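# Screw a plastic funnel onto a glass vial's neck

## Task

Twist the plastic funnel down onto the neck of the glass vial (the vial sits in a holder) until it is fully seated and snug, and finish with the vial upright and the funnel on it. Crushing the glass, pressing hard on it, or letting it fall more than a few centimetres breaks it, and that counts as failure.

## Robot and tools

ROBOT. There are two UR12e-style arms, left_arm and right_arm. Each rides its own carriage, left_rail or right_rail, on one shared track that runs along y at x = 0. left_rail is always the one on the +y side. Each arm base sits at x = 0, y = its carriage's position_m, z = 0.04 m. Each arm carries a Robotiq gripper that opens to 140 mm, and its fingers can fold. A grip in the fingertip quarter of the pads squeezes as commanded. Nearer the palm, narrow parts may slip. Fingertips pushed against a surface fold easily.

FRAMES. Results use one scene frame fixed to the table, in metres: table top z = 0, +z up, +x the direction the arms face, +y to their left. The table edge is at x = 0.17. The gripper's own axes are different: the fingers point along +z, they close along y, and a side block sticks out about 10 cm toward +x. end_effector_position is the point between the closed pads. Fingertips reach about 33 mm past it (9 mm when fully open).

ROW FORMAT. One row has 18 numbers, each in [-1, 1]. The first nine are left: dx, dy, dz, rx, ry, rz, gripper position, force_limit, speed. The next nine are the same for right. Send all 18 even when only one arm moves.

The six pose numbers are OFFSETS, not poses. They count from that arm's Hand target at the start of the action or move, and they are expressed in the Hand target's own gripper axes. Scale: 1.0 = 0.6 m or 180 degrees. rx, ry, rz together form one rotation vector, so turning about the finger axis (rz) twists a held part. Within one action every row counts from the same start. A new action starts from the updated Hand target, so repeating an offset moves the arm again. All zeros re-command the current Hand target.

The gripper numbers are absolute commands. position: +1 fully open, about -0.8 pads touching, -1 closes until blocked. force_limit runs from -1 (about 14 N) to +1 (about 58 N) for a slow close. speed: -1 is about 30 mm/s, 0 about 140, +1 about 250, and a faster close squeezes much harder. A 0 is a real command, so to leave a gripper alone, resend its previous three numbers.

The controller clips each step's target to within 150 mm and 16 degrees of the measured pose. Raise offsets gradually across rows to avoid jerks.

TOOLS.
- execute_actions(actions, cameras). Each action may hold:
  - rows: up to 15 rows, one per 1/30 s step.
  - steps: 1 to 450, default 15, never fewer than the number of rows. After the last row the arms keep heading to its target.
  - until: conditions on left_rail or right_rail fields using "=", "!=", "<", "<=", ">", ">="; or {"all": {"status": "ended"}} / {"any": ...}.
  - rail commands: left_rail or right_rail with position_m (absolute y in m; left -0.8 to 1.5, right -1.5 to 0.8), speed_m_s (0.01 to 1), acceleration_factor (0.1 to 1), or stop: true.
  An empty actions list just reports state. cameras picks images: cam_high, cam_low, cam_close (504x504), cam_left_wrist, cam_right_wrist (672x504).
- move(target, speed, blend, stop_force, zero, blocking, cameras). target is one row, or a list of up to 15 rows. All offsets count from the same Hand targets, and each gripper follows a straight path. speed is m/s, 0.002 to 0.5, default 0.25; turns go at up to twice that in rad/s. blend is a corner radius in m. stop_force (4 to 80 N) ends an arm's path when the push against its travel exceeds it. It is unreliable while the gripper rotates, and should be omitted when backing off a contact. zero resets that reference. blocking=false returns early and cannot be combined with stop_force. Paths last at most 10 s. The result adds a "move:" line (done, off_target, moving, held, fault, plus limits=paced or held). Until a result shows the move has ended, rows and new moves are refused: use wait or stop.
- wait(seconds 0 to 10). stop() brakes a running move.
- zoom_image(camera, region [x0, y0, x1, y1] in pixels, at most 504x504).
- zero_wrist_force(arm). read_manual(section). finished_scene(scene 1 or 2) ends the scene; the result must hold without the robot.

RAILS. To drive a carriage, send position_m, then an action with until {"<rail>": {"position_status": ["!=", "moving"]}}. Keep the carriages at least 0.78 m apart. Statuses: moving, done, contact_stop, time_out, stopped, stopped_with_arm, stopped_for_other_arm, stopped_for_other_carriage. position_answer not_taken means the value should be sent again.

RESULTS. Each result reports:
- Pose and velocity in the scene frame, with the quaternion as wxyz.
- Hand target (the origin for the next offsets) and Tool commands.
- Joint positions and velocities per arm: rail in m, then six joints in rad.
- Joint torques, Motor temperatures, and Wrist force and torque in gripper axes.
- object_status: 0 moving, 1 blocked while opening, 2 blocked while closing (a grip), 3 reached position or pads met.
- position_measured in counts: 3 open, about 139 = 60 mm, 200 = 20 mm, 230 pads meet.

AVOID. Grip the glass gently: low force_limit and slow speed. Do not press down hard while threading. Do not drop anything, and do not release parts that are moving. Turn the funnel in small rz steps, re-gripping between turns, and do not force a stiff thread. These cause a stop of the arm:
- Torque limits: wrist joints 49.1 N m, elbow 136 N m.
- Any outside force near 150 N.
Keep the two arms from touching each other. Keep every object on the table. Avoid long stretched or straining holds, which heat the motors.

Each tool is called after ">>>" in YAML: its name, and indented under it one key for each argument.

## Session

>>> execute_actions:
  actions: []

Scene clock: 0.00 s.
left_arm: end_effector_position=(+0.3563, +0.4786, +0.5790) position_measured=3 object_status=3 end_effector_quat_wxyz=(+0.000, +0.000, +1.000, +0.000) | right_arm: end_effector_position=(+0.3563, -0.3214, +0.5790) position_measured=3 object_status=3 end_effector_quat_wxyz=(+0.000, +0.000, +1.000, +0.000)
Joint positions: left_arm=[0.4 -0.28 -2.157 1.821 -1.235 -1.571 -0.281] | right_arm=[-0.4 -0.28 -2.157 1.821 -1.235 -1.571 -0.281]
Joint velocities: within noise
Joint torques (N m): no reading
Motor temperatures (°C): left_arm=[32 34 36 36 38 37] | right_arm=[33 30 35 39 36 39]
Wrist force (N): no reading
Wrist torque (N m): no reading
Wrist force, peak (N): no reading
Hand target: left_arm +0.3563, +0.4786, +0.5790; +0.000, +0.000, +1.000, +0.000 | right_arm +0.3563, -0.3214, +0.5790; +0.000, +0.000, +1.000, +0.000
Tool commands: left_gripper/position=+1.0 left_gripper/force_limit=+1.0 left_gripper/speed=+1.0 right_gripper/position=+1.0 right_gripper/force_limit=+1.0 right_gripper/speed=+1.0
left_rail: position_m=0.400 position_status=done
right_rail: position_m=-0.400 position_status=done

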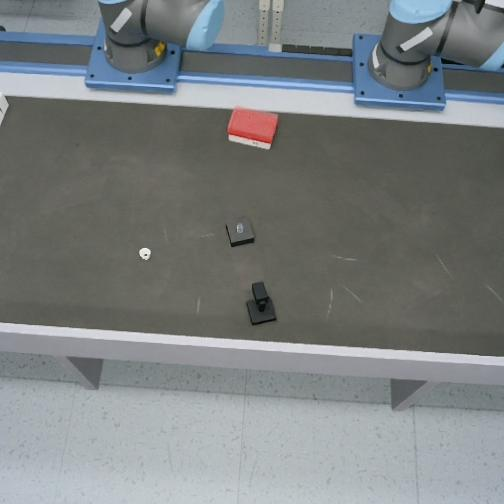

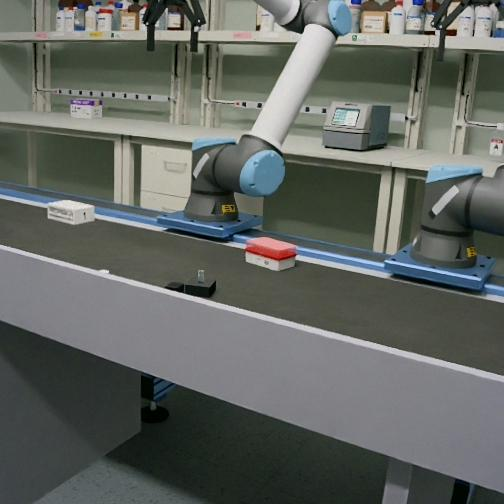

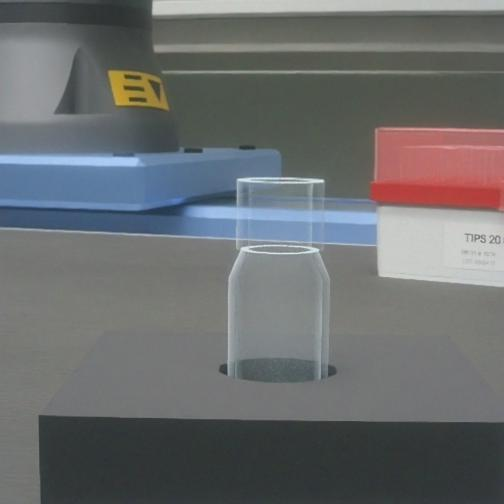

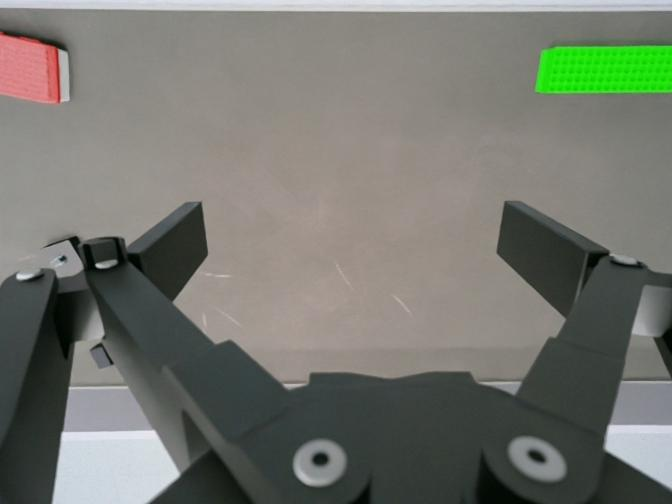

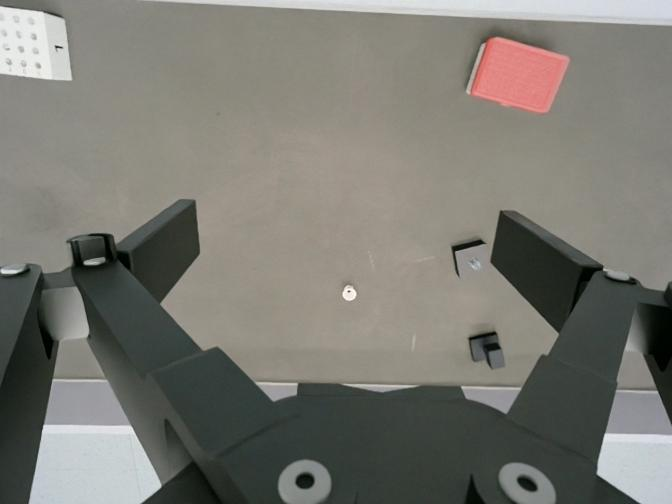

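>>> zoom_image:
  camera: "cam_right_wrist"
  region: [310, 260, 390, 320]

>>> zoom_image:
  camera: "cam_high"
  region: [120, 210, 280, 330]

>>> zoom_image:
  camera: "cam_low"
  region: [80, 240, 240, 320]

Scaled by 6.300 from the camera's 672x504 image, which has a finer 960x720 frame.

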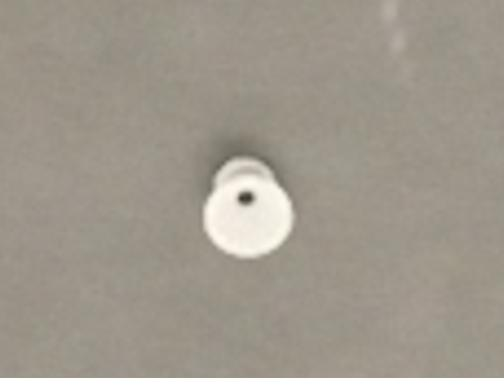

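Scaled by 3.150 from the camera's 504x504 image, which has a finer 720x720 frame.

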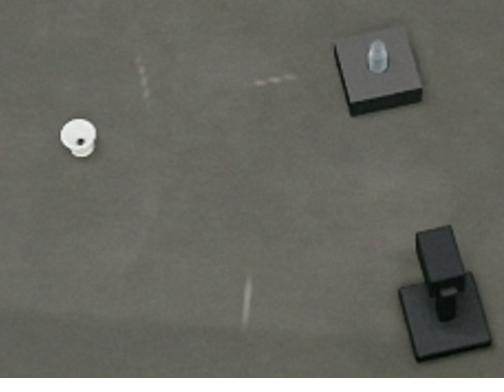

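Scaled by 3.150 from the camera's 504x504 image, which has a finer 720x720 frame.

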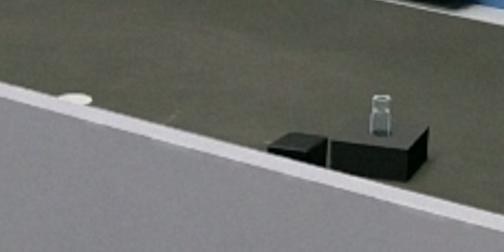

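>>> move:
  target: [0,0,0,0,0,0,1,1,1,-0.49,0.044,0.632,0,0,0,0.2,-1,0]
  speed: 0.5
  cameras: ["cam_right_wrist","cam_close"]

Scene clock: 6.63 s.
left_arm: end_effector_position=(+0.3563, +0.4786, +0.5790) position_measured=3 object_status=3 end_effector_quat_wxyz=(+0.000, +0.000, +1.000, +0.000) | right_arm: end_effector_position=(+0.6503, -0.2950, +0.1999) position_measured=104 object_status=3 end_effector_quat_wxyz=(+0.000, +0.000, +1.000, +0.000)
Joint positions: left_arm=[0.4 -0.28 -2.157 1.821 -1.235 -1.571 -0.281] | right_arm=[-0.4 -0.108 -1.531 2.068 -2.108 -1.571 -0.108]
Joint velocities: within noise
Joint torques (N m): left_arm=[1.51 1.94 -42.22 -4.26 -0.47 -0.35] | right_arm=[6.2 -37.11 -47.9 -8.06 -3.1 3.23]
Motor temperatures (°C): left_arm=[32 34 36 36 38 37] | right_arm=[33 30 35 39 36 39]
Wrist force (N): left_arm=[0.1 -0.3 0.3] | right_arm=[0.0 -0.5 0.4]
Wrist torque (N m): left_arm=[-0.07 -0.02 -0.01] | right_arm=[-0.15 0.00 0.03]
Wrist force, peak (N): left_arm=[0.6 -0.6 0.1] | right_arm=[-1.9 -0.5 3.4]
Hand target: left_arm +0.3563, +0.4786, +0.5790; +0.000, +0.000, +1.000, +0.000 | right_arm +0.6504, -0.2950, +0.1998; +0.000, +0.000, +1.000, +0.000
Off the commanded pose: left_arm 0.000 m, 0 deg | right_arm 0.000 m, 0 deg.
left_rail: position_m=0.400 position_status=done
right_rail: position_m=-0.400 position_status=done
move: done
Images, in order (width x height): cam_close 504x504, cam_right_wrist 672x504.

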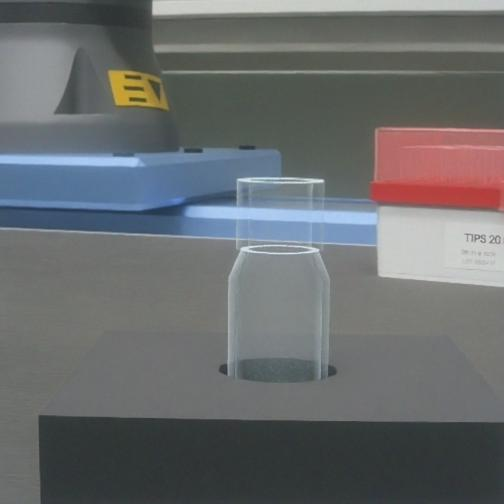

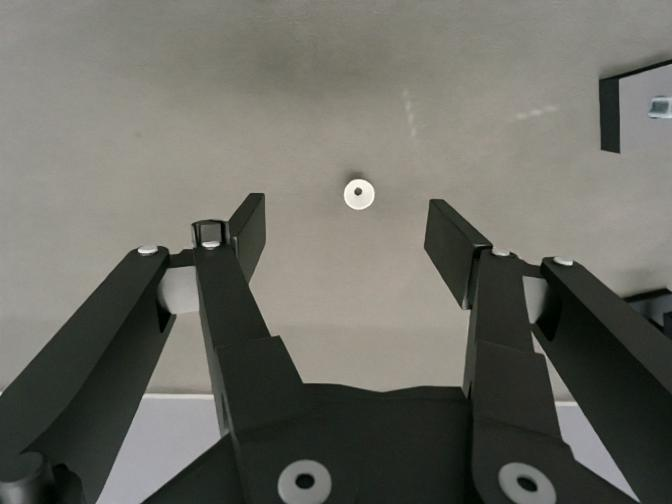

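>>> move:
  target: [0,0,0,0,0,0,1,1,1,-0.0495,0.0283,0.183,0,0,0,0.0,-1,0]
  speed: 0.4
  cameras: ["cam_right_wrist"]

>>> zoom_image:
  camera: "cam_right_wrist"
  region: [220, 130, 480, 330]

Scene clock: 9.10 s.
left_arm: end_effector_position=(+0.3563, +0.4786, +0.5790) position_measured=3 object_status=3 end_effector_quat_wxyz=(+0.000, +0.000, +1.000, +0.000) | right_arm: end_effector_position=(+0.6801, -0.2781, +0.0901) position_measured=129 object_status=3 end_effector_quat_wxyz=(+0.000, +0.000, +1.000, +0.000)
Joint positions: left_arm=[0.4 -0.28 -2.157 1.821 -1.235 -1.571 -0.28] | right_arm=[-0.4 -0.077 -1.357 2.106 -2.319 -1.571 -0.077]
Joint velocities: within noise
Joint torques (N m): left_arm=[1.66 2.16 -41.28 -3.85 -0.32 -0.55] | right_arm=[8.35 -50.25 -42.73 -8.06 -2.21 3.24]
Motor temperatures (°C): left_arm=[32 34 36 36 38 37] | right_arm=[33 30 35 39 36 39]
Wrist force (N): left_arm=[0.0 0.1 0.3] | right_arm=[0.2 0.1 0.4]
Wrist torque (N m): left_arm=[0.01 -0.01 0.00] | right_arm=[-0.02 -0.04 0.00]
Wrist force, peak (N): left_arm=[0.8 0.4 0.4] | right_arm=[-0.7 0.5 2.9]
Hand target: left_arm +0.3563, +0.4786, +0.5790; +0.000, +0.000, +1.000, +0.000 | right_arm +0.6801, -0.2781, +0.0900; +0.000, +0.000, +1.000, +0.000
Off the commanded pose: left_arm 0.000 m, 0 deg | right_arm 0.000 m, 0 deg.
left_rail: position_m=0.400 position_status=done
right_rail: position_m=-0.400 position_status=done
move: done
Images, in order (width x height): cam_right_wrist 672x504.

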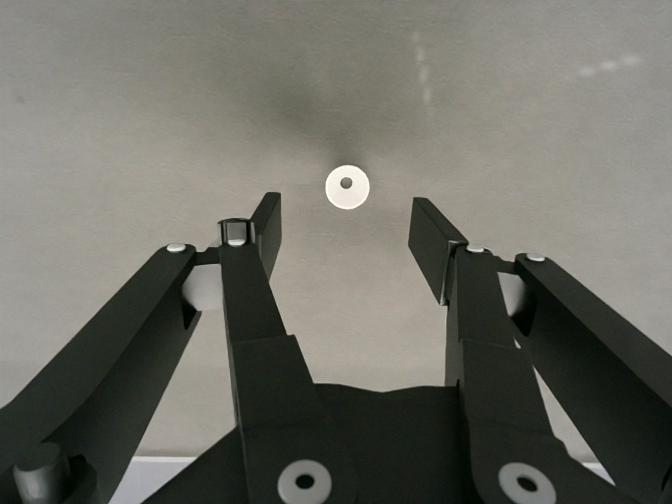

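Scaled by 1.938 from the camera's 672x504 image, which has a finer 960x720 frame.

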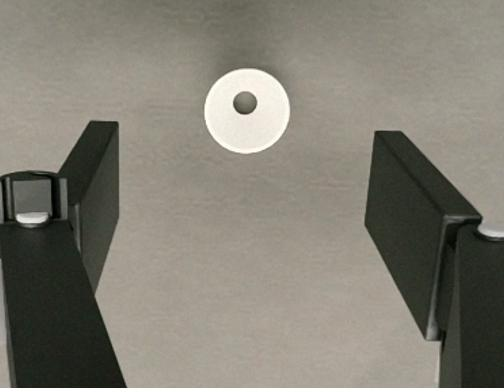

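>>> move:
  target:
    - [0,0,0,0,0,0,1,1,1,0.010,0.0015,0.075,0,0,0,0.0,-0.1,-1]
    - [0,0,0,0,0,0,1,1,1,0.010,0.0015,0.075,0,0,0,-1,-0.1,-1]
  speed: 0.2
  cameras: ["cam_right_wrist"]

>>> zoom_image:
  camera: "cam_right_wrist"
  region: [220, 130, 480, 330]

Scene clock: 13.17 s.
left_arm: end_effector_position=(+0.3563, +0.4786, +0.5790) position_measured=3 object_status=3 end_effector_quat_wxyz=(+0.000, +0.000, +1.000, +0.000) | right_arm: end_effector_position=(+0.6741, -0.2772, +0.0450) position_measured=195 object_status=0 end_effector_quat_wxyz=(+0.000, +0.000, +1.000, +0.000)
Joint positions: left_arm=[0.4 -0.28 -2.157 1.821 -1.235 -1.571 -0.28] | right_arm=[-0.4 -0.077 -1.304 2.145 -2.412 -1.571 -0.077]
Joint velocities: within noise
Joint torques (N m): left_arm=[1.87 5.98 -39.57 -3.54 -0.5 -0.24] | right_arm=[6.05 -52.01 -28.47 -6.82 0.09 3.03]
Motor temperatures (°C): left_arm=[32 34 36 36 38 37] | right_arm=[33 30 35 39 36 39]
Wrist force (N): left_arm=[0.2 0.1 0.4] | right_arm=[0.9 -0.4 -3.4]
Wrist torque (N m): left_arm=[0.03 -0.05 0.00] | right_arm=[-0.12 -0.13 0.03]
Wrist force, peak (N): left_arm=[-0.1 -0.5 0.6] | right_arm=[0.5 -0.4 -3.8]
Hand target: left_arm +0.3563, +0.4786, +0.5790; +0.000, +0.000, +1.000, +0.000 | right_arm +0.6741, -0.2772, +0.0450; +0.000, +0.000, +1.000, +0.000
Off the commanded pose: left_arm 0.000 m, 0 deg | right_arm 0.000 m, 0 deg.
left_rail: position_m=0.400 position_status=done
right_rail: position_m=-0.400 position_status=done
move: done
Images, in order (width x height): cam_right_wrist 672x504.

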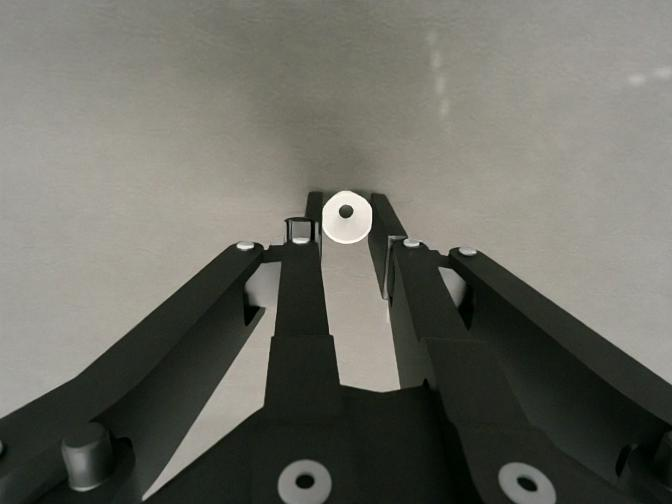

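Scaled by 1.938 from the camera's 672x504 image, which has a finer 960x720 frame.

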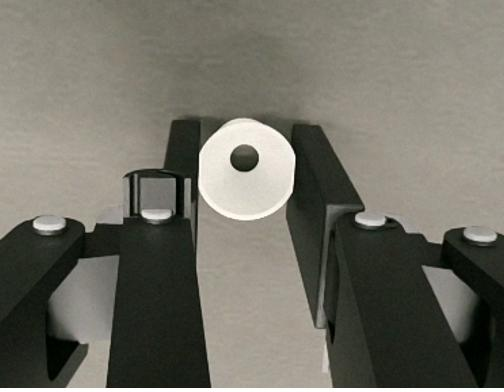

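>>> move:
  target:
    - [0,0,0,0,0,0,1,1,1,0,0,-0.04,0,0,0,-1,-0.1,-1]
    - [0,0,0,0,0,0,1,1,1,0.03,0.1,-0.208,0,0,-0.667,-1,-0.1,-1]
    - [0,0,0,0,0,0,1,1,1,0.08,0.23,-0.208,0,0,0.667,-1,-0.1,-1]
    - [0,0,0,0,0,0,1,1,1,0.1235,0.3617,-0.208,0,0,0,-1,-0.1,-1]
  speed: [0.1,0.5,0.5,0.5]
  blend: [0.02,0.03,0.03,0]
  cameras: ["cam_right_wrist","cam_close"]

>>> zoom_image:
  camera: "cam_right_wrist"
  region: [220, 130, 480, 330]

Scene clock: 22.63 s.
left_arm: end_effector_position=(+0.3563, +0.4786, +0.5790) position_measured=3 object_status=3 end_effector_quat_wxyz=(+0.000, +0.000, +1.000, +0.000) | right_arm: end_effector_position=(+0.6000, -0.0601, +0.1698) position_measured=195 object_status=2 end_effector_quat_wxyz=(+0.000, +0.000, +1.000, +0.000)
Joint positions: left_arm=[0.4 -0.28 -2.157 1.821 -1.235 -1.571 -0.28] | right_arm=[-0.4 0.26 -1.452 2.043 -2.162 -1.571 -6.023]
Joint velocities: within noise
Joint torques (N m): left_arm=[0.62 7.8 -38.5 -3.28 -0.2 -0.47] | right_arm=[-10.73 -47.05 -46.21 -1.83 3.76 -3.05]
Motor temperatures (°C): left_arm=[32 34 36 36 38 37] | right_arm=[33 30 35 39 36 39]
Wrist force (N): left_arm=[0.1 0.0 0.4] | right_arm=[0.0 -0.3 0.4]
Wrist torque (N m): left_arm=[0.00 -0.02 -0.01] | right_arm=[-0.11 0.00 0.01]
Wrist force, peak (N): left_arm=[0.0 -0.6 0.8] | right_arm=[0.6 -0.8 -4.1]
Hand target: left_arm +0.3563, +0.4786, +0.5790; +0.000, +0.000, +1.000, +0.000 | right_arm +0.6000, -0.0601, +0.1698; +0.000, +0.000, +1.000, +0.000
Off the commanded pose: left_arm 0.000 m, 0 deg | right_arm 0.000 m, 0 deg.
left_rail: position_m=0.400 position_status=done
right_rail: position_m=-0.400 position_status=done
move: done; blend cut to 0.012 m at target 1
Images, in order (width x height): cam_close 504x504, cam_right_wrist 672x504.

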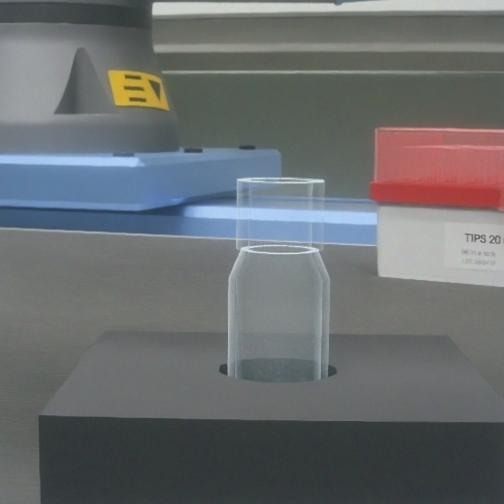

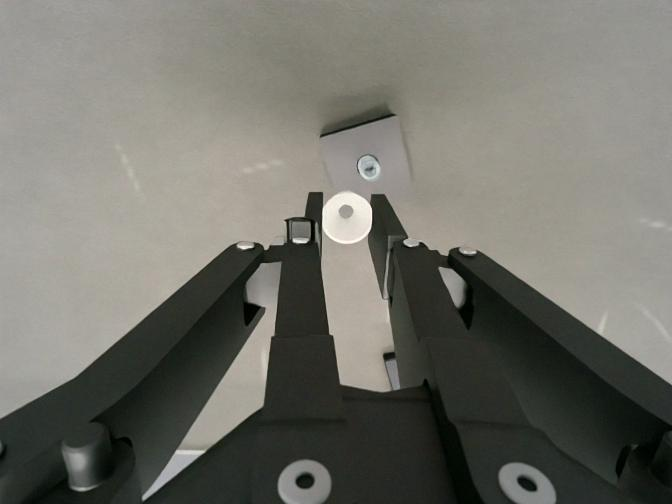

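Scaled by 1.938 from the camera's 672x504 image, which has a finer 960x720 frame.

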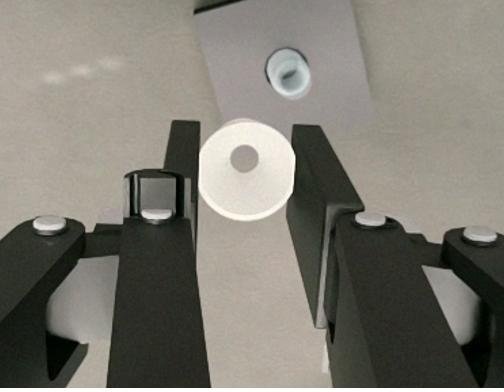

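>>> move:
  target: [0,0,0,0,0,0,1,1,1,0.0167,0.0375,0.083,0,0,0,-1,-0.1,-1]
  speed: 0.2
  cameras: ["cam_right_wrist","cam_close"]

>>> zoom_image:
  camera: "cam_right_wrist"
  region: [290, 150, 410, 250]

Scene clock: 28.83 s.
left_arm: end_effector_position=(+0.3563, +0.4786, +0.5790) position_measured=3 object_status=3 end_effector_quat_wxyz=(+0.000, +0.000, +1.000, +0.000) | right_arm: end_effector_position=(+0.5900, -0.0376, +0.1201) position_measured=195 object_status=2 end_effector_quat_wxyz=(+0.000, +0.000, +1.000, +0.000)
Joint positions: left_arm=[0.4 -0.28 -2.157 1.821 -1.235 -1.571 -0.28] | right_arm=[-0.4 0.297 -1.392 2.081 -2.259 -1.571 -5.987]
Joint velocities: within noise
Joint torques (N m): left_arm=[0.38 11.02 -37.77 -3.47 -0.41 -0.04] | right_arm=[10.2 -50.94 -31.29 -8.06 -1.65 3.12]
Motor temperatures (°C): left_arm=[32 34 36 36 38 37] | right_arm=[33 30 35 39 36 39]
Wrist force (N): left_arm=[0.0 -0.1 0.3] | right_arm=[-0.3 0.0 0.0]
Wrist torque (N m): left_arm=[-0.02 0.00 -0.01] | right_arm=[-0.02 0.08 0.02]
Wrist force, peak (N): left_arm=[0.2 0.4 0.7] | right_arm=[-0.2 0.4 1.5]
Hand target: left_arm +0.3563, +0.4786, +0.5790; +0.000, +0.000, +1.000, +0.000 | right_arm +0.5900, -0.0376, +0.1200; +0.000, +0.000, +1.000, +0.000
Off the commanded pose: left_arm 0.000 m, 0 deg | right_arm 0.000 m, 0 deg.
left_rail: position_m=0.400 position_status=done
right_rail: position_m=-0.400 position_status=done
move: done
Images, in order (width x height): cam_close 504x504, cam_right_wrist 672x504.

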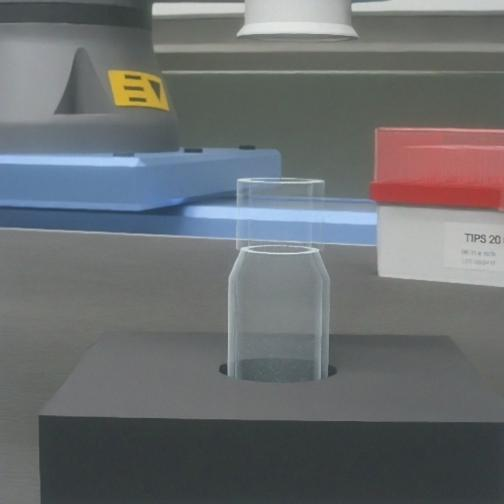

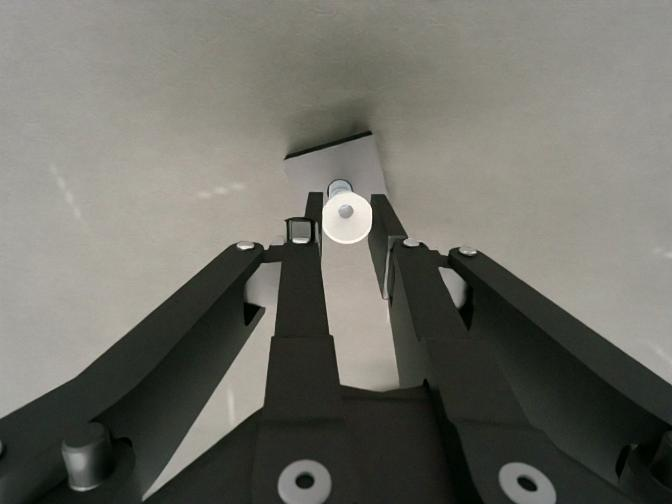

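Scaled by 4.200 from the camera's 672x504 image, which has a finer 960x720 frame.

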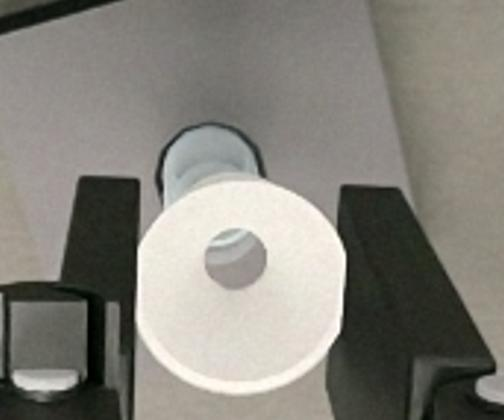

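>>> zoom_image:
  camera: "cam_right_wrist"
  region: [325, 175, 365, 225]

Scaled by 10.080 from the camera's 672x504 image, which has a finer 960x720 frame.

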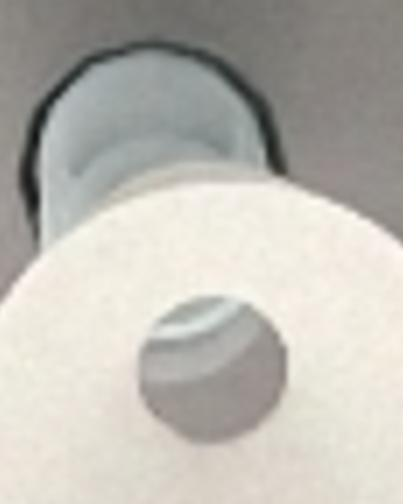

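>>> move:
  target: [0,0,0,0,0,0,1,1,1,0,-0.0035,0.03,0,0,0,-1,-0.1,-1]
  speed: 0.1
  cameras: ["cam_close"]

>>> zoom_image:
  camera: "cam_right_wrist"
  region: [325, 175, 365, 225]

Scene clock: 32.43 s.
left_arm: end_effector_position=(+0.3563, +0.4786, +0.5790) position_measured=3 object_status=3 end_effector_quat_wxyz=(+0.000, +0.000, +1.000, +0.000) | right_arm: end_effector_position=(+0.5900, -0.0397, +0.1021) position_measured=195 object_status=2 end_effector_quat_wxyz=(+0.000, +0.000, +1.000, +0.000)
Joint positions: left_arm=[0.4 -0.28 -2.157 1.821 -1.235 -1.571 -0.281] | right_arm=[-0.4 0.294 -1.372 2.096 -2.295 -1.571 -5.99]
Joint velocities: within noise
Joint torques (N m): left_arm=[-1.79 12.43 -38.45 -3.47 0 -0.25] | right_arm=[-13.42 -48.76 -30.17 -7.65 -2.09 -3.21]
Motor temperatures (°C): left_arm=[32 34 36 36 38 37] | right_arm=[33 30 35 39 36 39]
Wrist force (N): left_arm=[0.4 -0.2 0.5] | right_arm=[-0.2 0.0 0.6]
Wrist torque (N m): left_arm=[-0.05 -0.09 -0.01] | right_arm=[-0.01 0.04 0.01]
Wrist force, peak (N): left_arm=[0.3 -0.1 0.8] | right_arm=[0.9 0.0 -0.2]
Hand target: left_arm +0.3563, +0.4786, +0.5790; +0.000, +0.000, +1.000, +0.000 | right_arm +0.5900, -0.0397, +0.1020; +0.000, +0.000, +1.000, +0.000
Off the commanded pose: left_arm 0.000 m, 0 deg | right_arm 0.000 m, 0 deg.
left_rail: position_m=0.400 position_status=done
right_rail: position_m=-0.400 position_status=done
move: done
Images, in order (width x height): cam_close 504x504.

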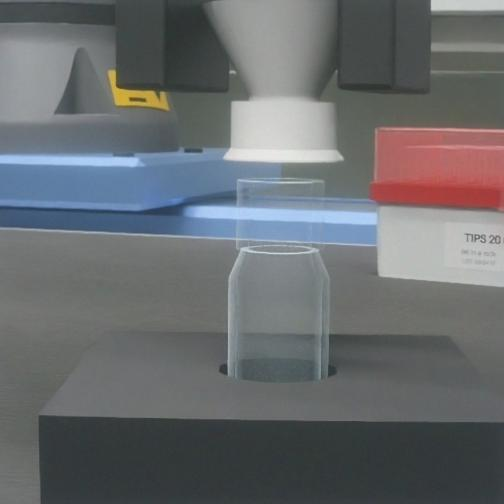

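This scene's latest camera images include none from cam_right_wrist. They are from: cam_close. cam_right_wrist's image comes with the result of a call that names it in "cameras".

>>> move:
  target: [0,0,0,0,0,0,1,1,1,0,-0.0005,0.012,0,0,0,-1,-0.1,-1]
  speed: 0.008
  stop_force: 4
  cameras: ["cam_right_wrist","cam_close"]

>>> zoom_image:
  camera: "cam_right_wrist"
  region: [325, 175, 365, 225]

Scene clock: 35.20 s.
left_arm: end_effector_position=(+0.3563, +0.4786, +0.5790) position_measured=3 object_status=3 end_effector_quat_wxyz=(+0.000, +0.000, +1.000, +0.000) | right_arm: end_effector_position=(+0.5900, -0.0399, +0.0985) position_measured=195 object_status=2 end_effector_quat_wxyz=(+0.000, +0.000, +1.000, +0.000)
Joint positions: left_arm=[0.4 -0.28 -2.157 1.821 -1.235 -1.571 -0.281] | right_arm=[-0.4 0.293 -1.368 2.099 -2.302 -1.571 -5.99]
Joint velocities: within noise
Joint torques (N m): left_arm=[2.13 14.32 -37.93 -3.57 -0.36 -0.37] | right_arm=[-4.77 -73.91 -40.46 -1.91 -0.77 -1.27]
Motor temperatures (°C): left_arm=[32 34 36 36 38 37] | right_arm=[33 30 35 39 36 39]
Wrist force (N): left_arm=[0.1 0.3 0.2] | right_arm=[0.5 0.2 -3.5]
Wrist torque (N m): left_arm=[0.07 -0.02 0.00] | right_arm=[-0.11 -0.04 0.01]
Wrist force, peak (N): left_arm=[0.1 -0.2 0.9] | right_arm=[0.3 0.2 -5.8]
Hand target: left_arm +0.3563, +0.4786, +0.5790; +0.000, +0.000, +1.000, +0.000 | right_arm +0.5900, -0.0399, +0.0985; +0.000, +0.000, +1.000, +0.000 (not the last commanded pose)
Off the commanded pose: left_arm 0.000 m, 0 deg | right_arm 0.004 m, 0 deg.
left_rail: position_m=0.400 position_status=done
right_rail: position_m=-0.400 position_status=done
move: contact (right_arm)
Images, in order (width x height): cam_close 504x504, cam_right_wrist 672x504.

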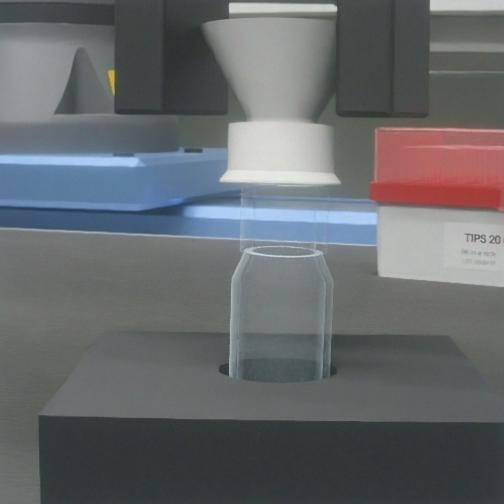

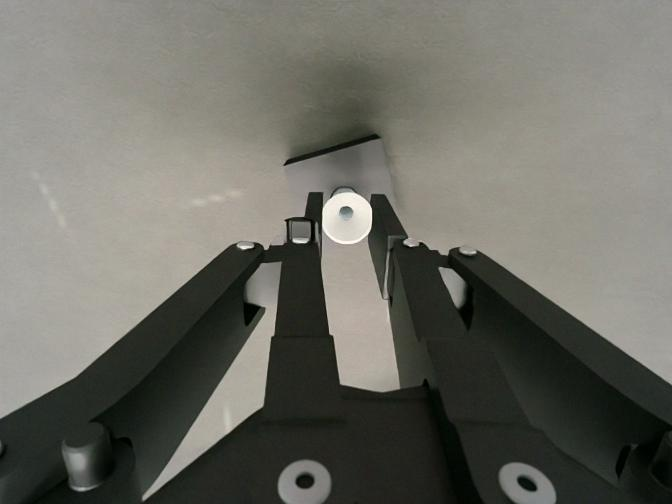

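Scaled by 10.080 from the camera's 672x504 image, which has a finer 960x720 frame.

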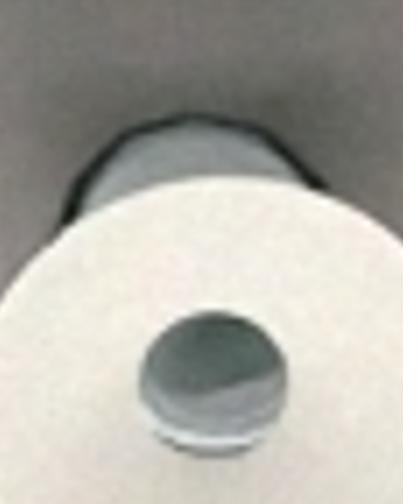

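>>> move:
  target: [0,0,0,0,0,0,1,1,1,0,0.0005,0.0017,0,0,0.9,-1,-0.1,-1]
  speed: 0.5
  cameras: ["cam_close"]

Scene clock: 39.43 s.
left_arm: end_effector_position=(+0.3563, +0.4786, +0.5790) position_measured=3 object_status=3 end_effector_quat_wxyz=(+0.000, +0.000, +1.000, +0.000) | right_arm: end_effector_position=(+0.5900, -0.0396, +0.0975) position_measured=195 object_status=2 end_effector_quat_wxyz=(+0.000, +0.988, +0.156, +0.000)
Joint positions: left_arm=[0.4 -0.28 -2.157 1.821 -1.235 -1.571 -0.28] | right_arm=[-0.4 0.294 -1.366 2.099 -2.304 -1.571 -3.162]
Joint velocities: within noise
Joint torques (N m): left_arm=[3.12 13.65 -37.58 -3.72 -0.76 -0.55] | right_arm=[8.51 -49.78 -42.87 -2.03 -2.88 2.87]
Motor temperatures (°C): left_arm=[32 34 36 36 38 37] | right_arm=[33 30 35 39 36 39]
Wrist force (N): left_arm=[0.0 0.2 0.2] | right_arm=[0.5 -0.6 -0.1]
Wrist torque (N m): left_arm=[0.06 0.00 0.00] | right_arm=[-0.17 -0.11 0.01]
Wrist force, peak (N): left_arm=[0.4 -0.4 0.5] | right_arm=[1.1 0.4 -6.2]
Hand target: left_arm +0.3563, +0.4786, +0.5790; +0.000, +0.000, +1.000, +0.000 | right_arm +0.5900, -0.0396, +0.0975; +0.000, +0.988, +0.156, +0.000
Off the commanded pose: left_arm 0.000 m, 0 deg | right_arm 0.000 m, 0 deg.
left_rail: position_m=0.400 position_status=done
right_rail: position_m=-0.400 position_status=done
move: done
Images, in order (width x height): cam_close 504x504.

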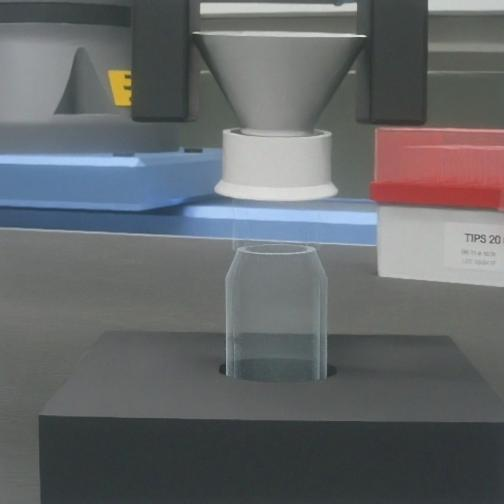

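>>> move:
  target: [0,0,0,0,0,0,1,1,1,0,0,0.003,0,0,0.95,-1,-0.1,-1]
  speed: 0.5
  cameras: ["cam_close"]

Scene clock: 44.37 s.
left_arm: end_effector_position=(+0.3563, +0.4786, +0.5790) position_measured=3 object_status=3 end_effector_quat_wxyz=(+0.000, +0.000, +1.000, +0.000) | right_arm: end_effector_position=(+0.5900, -0.0396, +0.0957) position_measured=195 object_status=2 end_effector_quat_wxyz=(+0.000, -0.233, +0.972, +0.000)
Joint positions: left_arm=[0.4 -0.28 -2.157 1.821 -1.235 -1.571 -0.28] | right_arm=[-0.4 0.294 -1.364 2.101 -2.308 -1.571 -0.178]
Joint velocities: within noise
Joint torques (N m): left_arm=[-0.02 13.95 -37.71 -3.92 -0.31 -0.61] | right_arm=[8.57 -48.57 -42.83 -1.75 -3.07 2.95]
Motor temperatures (°C): left_arm=[32 34 36 36 38 37] | right_arm=[33 30 35 39 36 39]
Wrist force (N): left_arm=[-0.2 0.1 0.2] | right_arm=[0.1 -0.2 0.2]
Wrist torque (N m): left_arm=[0.01 0.04 0.00] | right_arm=[-0.07 -0.02 0.02]
Wrist force, peak (N): left_arm=[0.2 -0.7 0.7] | right_arm=[0.6 -0.7 0.8]
Hand target: left_arm +0.3563, +0.4786, +0.5790; +0.000, +0.000, +1.000, +0.000 | right_arm +0.5900, -0.0396, +0.0957; +0.000, -0.233, +0.972, +0.000
Off the commanded pose: left_arm 0.000 m, 0 deg | right_arm 0.000 m, 0 deg.
left_rail: position_m=0.400 position_status=done
right_rail: position_m=-0.400 position_status=done
move: done
Images, in order (width x height): cam_close 504x504.

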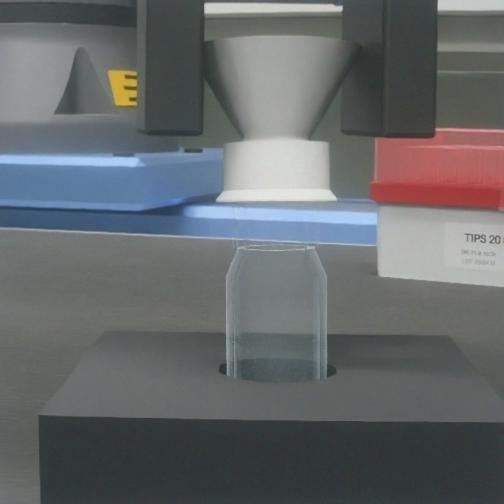

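>>> move:
  target:
    - [0,0,0,0,0,0,1,1,1,0,0,0.0017,0,0,0.63,-1,-0.1,-1]
    - [0,0,0,0,0,0,1,1,1,0,0,0.0034,0,0,-0.74,-1,-0.1,-1]
    - [0,0,0,0,0,0,1,1,1,0,0,0.005,0,0,-0.1,-1,-0.1,-1]
  speed: 0.5
  blend: [0.002,0.002,0]
  cameras: ["cam_close","cam_right_wrist"]

Scene clock: 52.73 s.
left_arm: end_effector_position=(+0.3563, +0.4786, +0.5790) position_measured=3 object_status=3 end_effector_quat_wxyz=(+0.000, +0.000, +1.000, +0.000) | right_arm: end_effector_position=(+0.5900, -0.0396, +0.0927) position_measured=195 object_status=2 end_effector_quat_wxyz=(+0.000, -0.383, +0.924, +0.000)
Joint positions: left_arm=[0.4 -0.28 -2.157 1.821 -1.235 -1.571 -0.28] | right_arm=[-0.4 0.294 -1.36 2.103 -2.314 -1.571 5.791]
Joint velocities: within noise
Joint torques (N m): left_arm=[0.97 14.71 -38.9 -3.32 -0.54 -0.59] | right_arm=[8.37 -43 -38.56 -0.7 -2.92 3.39]
Motor temperatures (°C): left_arm=[32 34 36 36 38 37] | right_arm=[33 30 35 39 36 38]
Wrist force (N): left_arm=[0.0 -0.7 0.4] | right_arm=[0.5 -0.2 -8.5]
Wrist torque (N m): left_arm=[-0.15 0.00 0.00] | right_arm=[0.01 -0.04 0.01]
Wrist force, peak (N): left_arm=[0.7 -0.4 0.5] | right_arm=[0.3 -0.8 -10.4]
Hand target: left_arm +0.3563, +0.4786, +0.5790; +0.000, +0.000, +1.000, +0.000 | right_arm +0.5900, -0.0396, +0.0927; +0.000, -0.383, +0.924, +0.000
Off the commanded pose: left_arm 0.000 m, 0 deg | right_arm 0.000 m, 0 deg.
left_rail: position_m=0.400 position_status=done
right_rail: position_m=-0.400 position_status=done
move: done; blend cut to 0 m at target 1
Images, in order (width x height): cam_close 504x504, cam_right_wrist 672x504.

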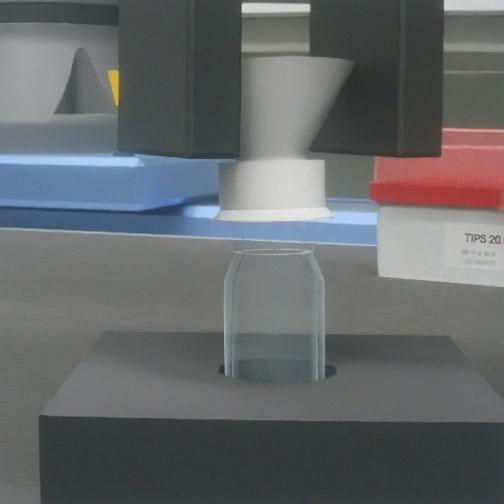

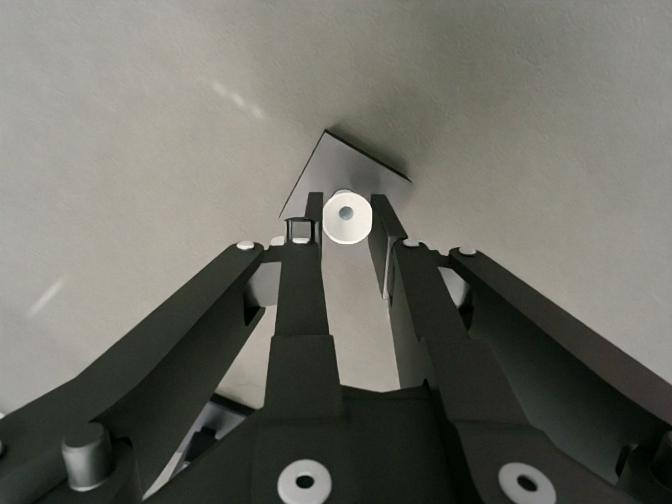

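>>> execute_actions:
  actions:
    - {"rows":[[0,0,0,0,0,0,1,1,1,0,0,0,0,0,0,0.1,-0.1,0]],"steps":18}
    - {"rows":[[0,0,0,0,0,0,1,1,1,0,0,0,0,0,-0.934,0.1,-0.1,0]],"steps":42}
    - {"rows":[[0,0,0,0,0,0,1,1,1,0,0,0,0,0,-0.934,0.1,-0.1,0]],"steps":42}
    - {"rows":[[0,0,0,0,0,0,1,1,1,0,0,0,0,0,-0.934,0.1,-0.1,0]],"steps":42}
    - {"rows":[[0,0,0,0,0,0,1,1,1,0,0,0,0,0,-0.934,0.1,-0.1,0]],"steps":44}
  cameras: ["cam_right_wrist","cam_close"]

Scene clock: 62.10 s.
left_arm: end_effector_position=(+0.3563, +0.4786, +0.5790) position_measured=3 object_status=3 end_effector_quat_wxyz=(+0.000, +0.000, +1.000, +0.000) | right_arm: end_effector_position=(+0.5899, -0.0395, +0.0927) position_measured=117 object_status=3 end_effector_quat_wxyz=(+0.069, +0.972, -0.205, +0.092)
Joint positions: left_arm=[0.4 -0.28 -2.157 1.821 -1.235 -1.571 -0.281] | right_arm=[-0.4 0.403 -1.348 2.13 -2.424 -1.79 -2.33]
Joint velocities: within noise
Joint torques (N m): left_arm=[0.93 14.28 -37.83 -4.1 -0.43 -0.53] | right_arm=[-13.86 -77.2 -28.66 -7.91 3.07 -3.3]
Motor temperatures (°C): left_arm=[32 34 36 36 38 37] | right_arm=[33 30 35 39 36 38]
Wrist force (N): left_arm=[0.2 0.2 0.1] | right_arm=[0.5 -0.4 0.8]
Wrist torque (N m): left_arm=[0.04 -0.04 0.00] | right_arm=[-0.14 -0.13 0.01]
Wrist force, peak (N): left_arm=[0.6 -0.4 0.6] | right_arm=[0.3 -1.3 -9.2]
Hand target: left_arm +0.3563, +0.4786, +0.5790; +0.000, +0.000, +1.000, +0.000 | right_arm +0.5900, -0.0396, +0.0927; +0.064, +0.975, -0.192, +0.088
Off the commanded pose: left_arm 0.000 m, 0 deg | right_arm 0.000 m, 50 deg; orientation clipped; orientation clipped at the end of an earlier action of this call.
left_rail: position_m=0.400 position_status=done
right_rail: position_m=-0.400 position_status=done
Images, in order (width x height): cam_close 504x504, cam_right_wrist 672x504.

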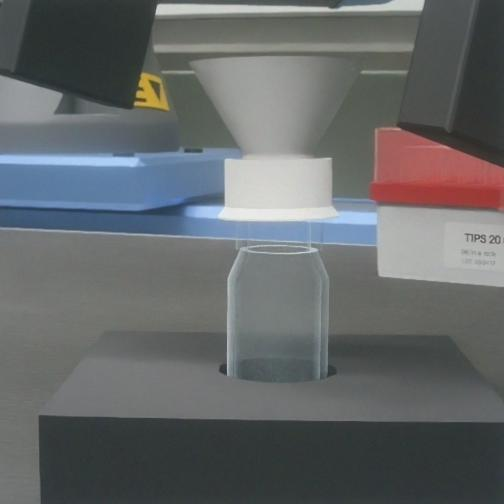

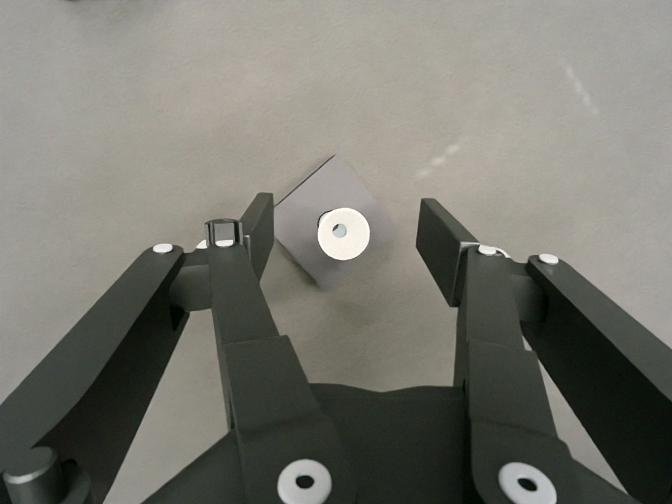

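>>> move:
  target: [0,0,0,0,0,0,1,1,1,0,0,0,0.0292,-0.0628,0,0.1,-0.1,0]
  speed: 0.4
  cameras: []

>>> move:
  target:
    - [0,0,0,0,0,0,1,1,1,0,0,0,0,0,-0.5,0.1,-0.1,0]
    - [0,0,0,0,0,0,1,1,1,0,0,0,0,0,-0.97,0.1,-0.1,0]
    - [0,0,0,0,0,0,1,1,1,0,0,0,0,0,-0.97,-1,-0.1,-0.8]
  speed: 0.5
  cameras: ["cam_right_wrist","cam_close"]

Scene clock: 64.57 s.
left_arm: end_effector_position=(+0.3563, +0.4786, +0.5790) position_measured=3 object_status=3 end_effector_quat_wxyz=(+0.000, +0.000, +1.000, +0.000) | right_arm: end_effector_position=(+0.5900, -0.0396, +0.0927) position_measured=117 object_status=3 end_effector_quat_wxyz=(+0.000, +0.981, -0.193, +0.000)
Joint positions: left_arm=[0.4 -0.28 -2.157 1.821 -1.235 -1.571 -0.281] | right_arm=[-0.4 0.294 -1.36 2.104 -2.315 -1.57 -2.459]
Joint velocities: within noise
Joint torques (N m): left_arm=[-0.45 16.42 -38.66 -3.89 -1.03 -0.72] | right_arm=[-14.38 -49.31 -42.81 -1.95 3.75 -2.73]
Motor temperatures (°C): left_arm=[32 34 36 36 38 37] | right_arm=[33 30 35 39 36 38]
Wrist force (N): left_arm=[0.4 0.1 0.5] | right_arm=[0.2 -0.3 0.3]
Wrist torque (N m): left_arm=[0.02 -0.09 0.00] | right_arm=[-0.10 -0.04 0.01]
Wrist force, peak (N): left_arm=[0.2 -0.4 0.7] | right_arm=[1.8 0.8 0.4]
Hand target: left_arm +0.3563, +0.4786, +0.5790; +0.000, +0.000, +1.000, +0.000 | right_arm +0.5900, -0.0396, +0.0927; +0.000, +0.981, -0.193, +0.000
Off the commanded pose: left_arm 0.000 m, 0 deg | right_arm 0.000 m, 0 deg.
left_rail: position_m=0.400 position_status=done
right_rail: position_m=-0.400 position_status=done
move: done
No camera images: "cameras" was empty.

Scene clock: 70.27 s.
left_arm: end_effector_position=(+0.3563, +0.4786, +0.5790) position_measured=3 object_status=3 end_effector_quat_wxyz=(+0.000, +0.000, +1.000, +0.000) | right_arm: end_effector_position=(+0.5900, -0.0396, +0.0927) position_measured=194 object_status=2 end_effector_quat_wxyz=(+0.000, +0.239, +0.971, +0.000)
Joint positions: left_arm=[0.4 -0.28 -2.157 1.821 -1.235 -1.571 -0.281] | right_arm=[-0.4 0.294 -1.36 2.104 -2.315 -1.57 -5.506]
Joint velocities: within noise
Joint torques (N m): left_arm=[0.26 16.2 -38.41 -3.92 -0.91 -0.55] | right_arm=[-12.84 -77.14 -31.92 -2.64 3.71 -3.06]
Motor temperatures (°C): left_arm=[32 34 36 36 38 37] | right_arm=[33 30 35 39 36 38]
Wrist force (N): left_arm=[0.2 -0.4 0.4] | right_arm=[0.7 0.2 -0.3]
Wrist torque (N m): left_arm=[-0.08 -0.04 0.00] | right_arm=[0.01 -0.16 0.00]
Wrist force, peak (N): left_arm=[-0.4 -0.7 0.1] | right_arm=[1.0 0.2 0.7]
Hand target: left_arm +0.3563, +0.4786, +0.5790; +0.000, +0.000, +1.000, +0.000 | right_arm +0.5900, -0.0396, +0.0927; +0.000, +0.239, +0.971, +0.000
Off the commanded pose: left_arm 0.000 m, 0 deg | right_arm 0.000 m, 0 deg.
left_rail: position_m=0.400 position_status=done
right_rail: position_m=-0.400 position_status=done
move: done
Images, in order (width x height): cam_close 504x504, cam_right_wrist 672x504.

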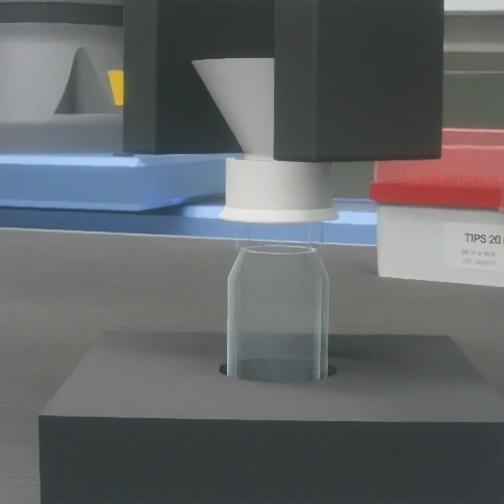

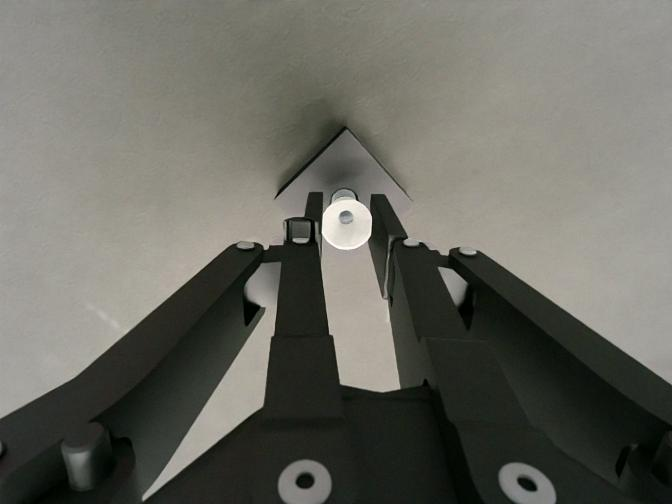

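>>> move:
  target:
    - [0,0,0,0,0,0,1,1,1,0,0,0.0017,0,0,0.83,-1,-0.1,-0.8]
    - [0,0,0,0,0,0,1,1,1,0,0,0.0034,0,0,-0.34,-1,-0.1,-0.8]
    - [0,0,0,0,0,0,1,1,1,0,0,0.0052,0,0,0.5,-1,-0.1,-0.8]
  speed: 0.5
  blend: [0.001,0.001,0]
  cameras: ["cam_close"]

Scene clock: 80.47 s.
left_arm: end_effector_position=(+0.3563, +0.4786, +0.5790) position_measured=3 object_status=3 end_effector_quat_wxyz=(+0.000, +0.000, +1.000, +0.000) | right_arm: end_effector_position=(+0.5900, -0.0396, +0.0896) position_measured=194 object_status=2 end_effector_quat_wxyz=(+0.000, +0.856, +0.517, +0.001)
Joint positions: left_arm=[0.4 -0.28 -2.157 1.821 -1.235 -1.571 -0.281] | right_arm=[-0.4 0.294 -1.356 2.106 -2.321 -1.57 2.348]
Joint velocities: within noise
Joint torques (N m): left_arm=[-0.47 14.94 -37.91 -4.16 -0.91 -0.46] | right_arm=[7.7 -45.34 -39.89 -1.3 -3.03 3.7]
Motor temperatures (°C): left_arm=[32 34 36 36 38 37] | right_arm=[33 30 35 39 36 38]
Wrist force (N): left_arm=[-0.4 0.0 0.2] | right_arm=[0.3 -0.2 -5.2]
Wrist torque (N m): left_arm=[0.01 0.09 0.00] | right_arm=[-0.03 -0.09 -0.01]
Wrist force, peak (N): left_arm=[0.1 -0.3 1.0] | right_arm=[0.3 -0.1 -6.6]
Hand target: left_arm +0.3563, +0.4786, +0.5790; +0.000, +0.000, +1.000, +0.000 | right_arm +0.5900, -0.0396, +0.0896; +0.000, +0.856, +0.517, +0.001
Off the commanded pose: left_arm 0.000 m, 0 deg | right_arm 0.000 m, 0 deg.
left_rail: position_m=0.400 position_status=done
right_rail: position_m=-0.400 position_status=done
move: done; blend cut to 0 m at target 1
Images, in order (width x height): cam_close 504x504.

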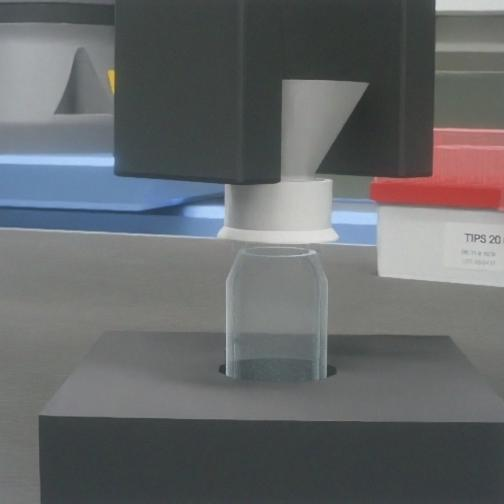

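>>> move:
  target:
    - [0,0,0,0,0,0,1,1,1,0,0,0.0012,0,0,0.6,-1,-0.1,-0.8]
    - [0,0,0,0,0,0,1,1,1,0,0,0.0023,0,0,-0.8,-1,-0.1,-0.8]
  speed: 0.45
  blend: [0.0005,0]
  cameras: ["cam_close","cam_right_wrist"]

>>> zoom_image:
  camera: "cam_close"
  region: [190, 160, 370, 300]

Scene clock: 87.70 s.
left_arm: end_effector_position=(+0.3563, +0.4786, +0.5790) position_measured=3 object_status=3 end_effector_quat_wxyz=(+0.000, +0.000, +1.000, +0.000) | right_arm: end_effector_position=(+0.5900, -0.0396, +0.0882) position_measured=194 object_status=2 end_effector_quat_wxyz=(+0.001, -0.228, +0.974, +0.000)
Joint positions: left_arm=[0.4 -0.28 -2.157 1.821 -1.235 -1.571 -0.281] | right_arm=[-0.4 0.294 -1.355 2.107 -2.324 -1.57 6.117]
Joint velocities: within noise
Joint torques (N m): left_arm=[-2.11 12.24 -37.21 -4.16 -1.05 -0.56] | right_arm=[7.58 -44.24 -38.44 -0.85 -3.08 2.54]
Motor temperatures (°C): left_arm=[32 34 36 36 38 37] | right_arm=[33 30 35 39 36 38]
Wrist force (N): left_arm=[0.4 -0.1 0.2] | right_arm=[0.3 0.2 -6.7]
Wrist torque (N m): left_arm=[-0.02 -0.11 0.00] | right_arm=[-0.05 -0.05 -0.03]
Wrist force, peak (N): left_arm=[-0.4 0.1 0.8] | right_arm=[0.6 -0.3 -9.3]
Hand target: left_arm +0.3563, +0.4786, +0.5790; +0.000, +0.000, +1.000, +0.000 | right_arm +0.5900, -0.0396, +0.0882; +0.001, -0.228, +0.974, +0.000
Off the commanded pose: left_arm 0.000 m, 0 deg | right_arm 0.000 m, 0 deg.
left_rail: position_m=0.400 position_status=done
right_rail: position_m=-0.400 position_status=done
move: done; blend cut to 0 m at target 1
Images, in order (width x height): cam_close 504x504, cam_right_wrist 672x504.

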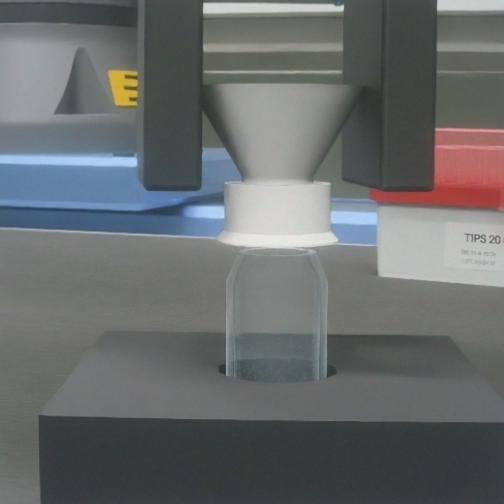

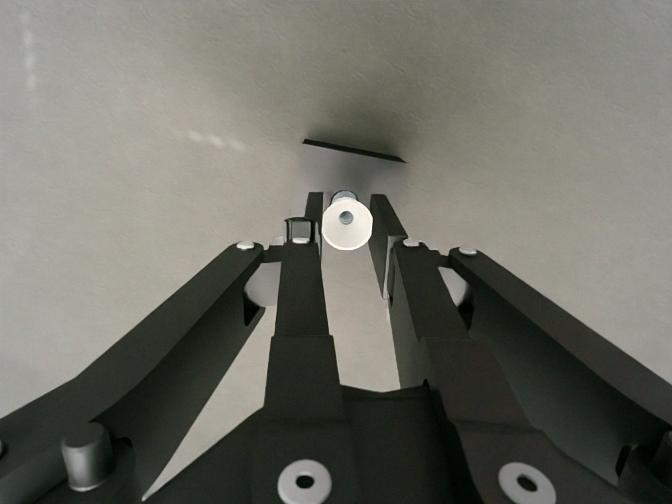

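Scaled by 2.800 from the camera's 504x504 image, which has a finer 720x720 frame.

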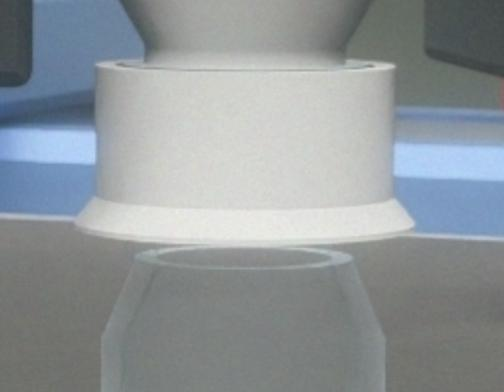

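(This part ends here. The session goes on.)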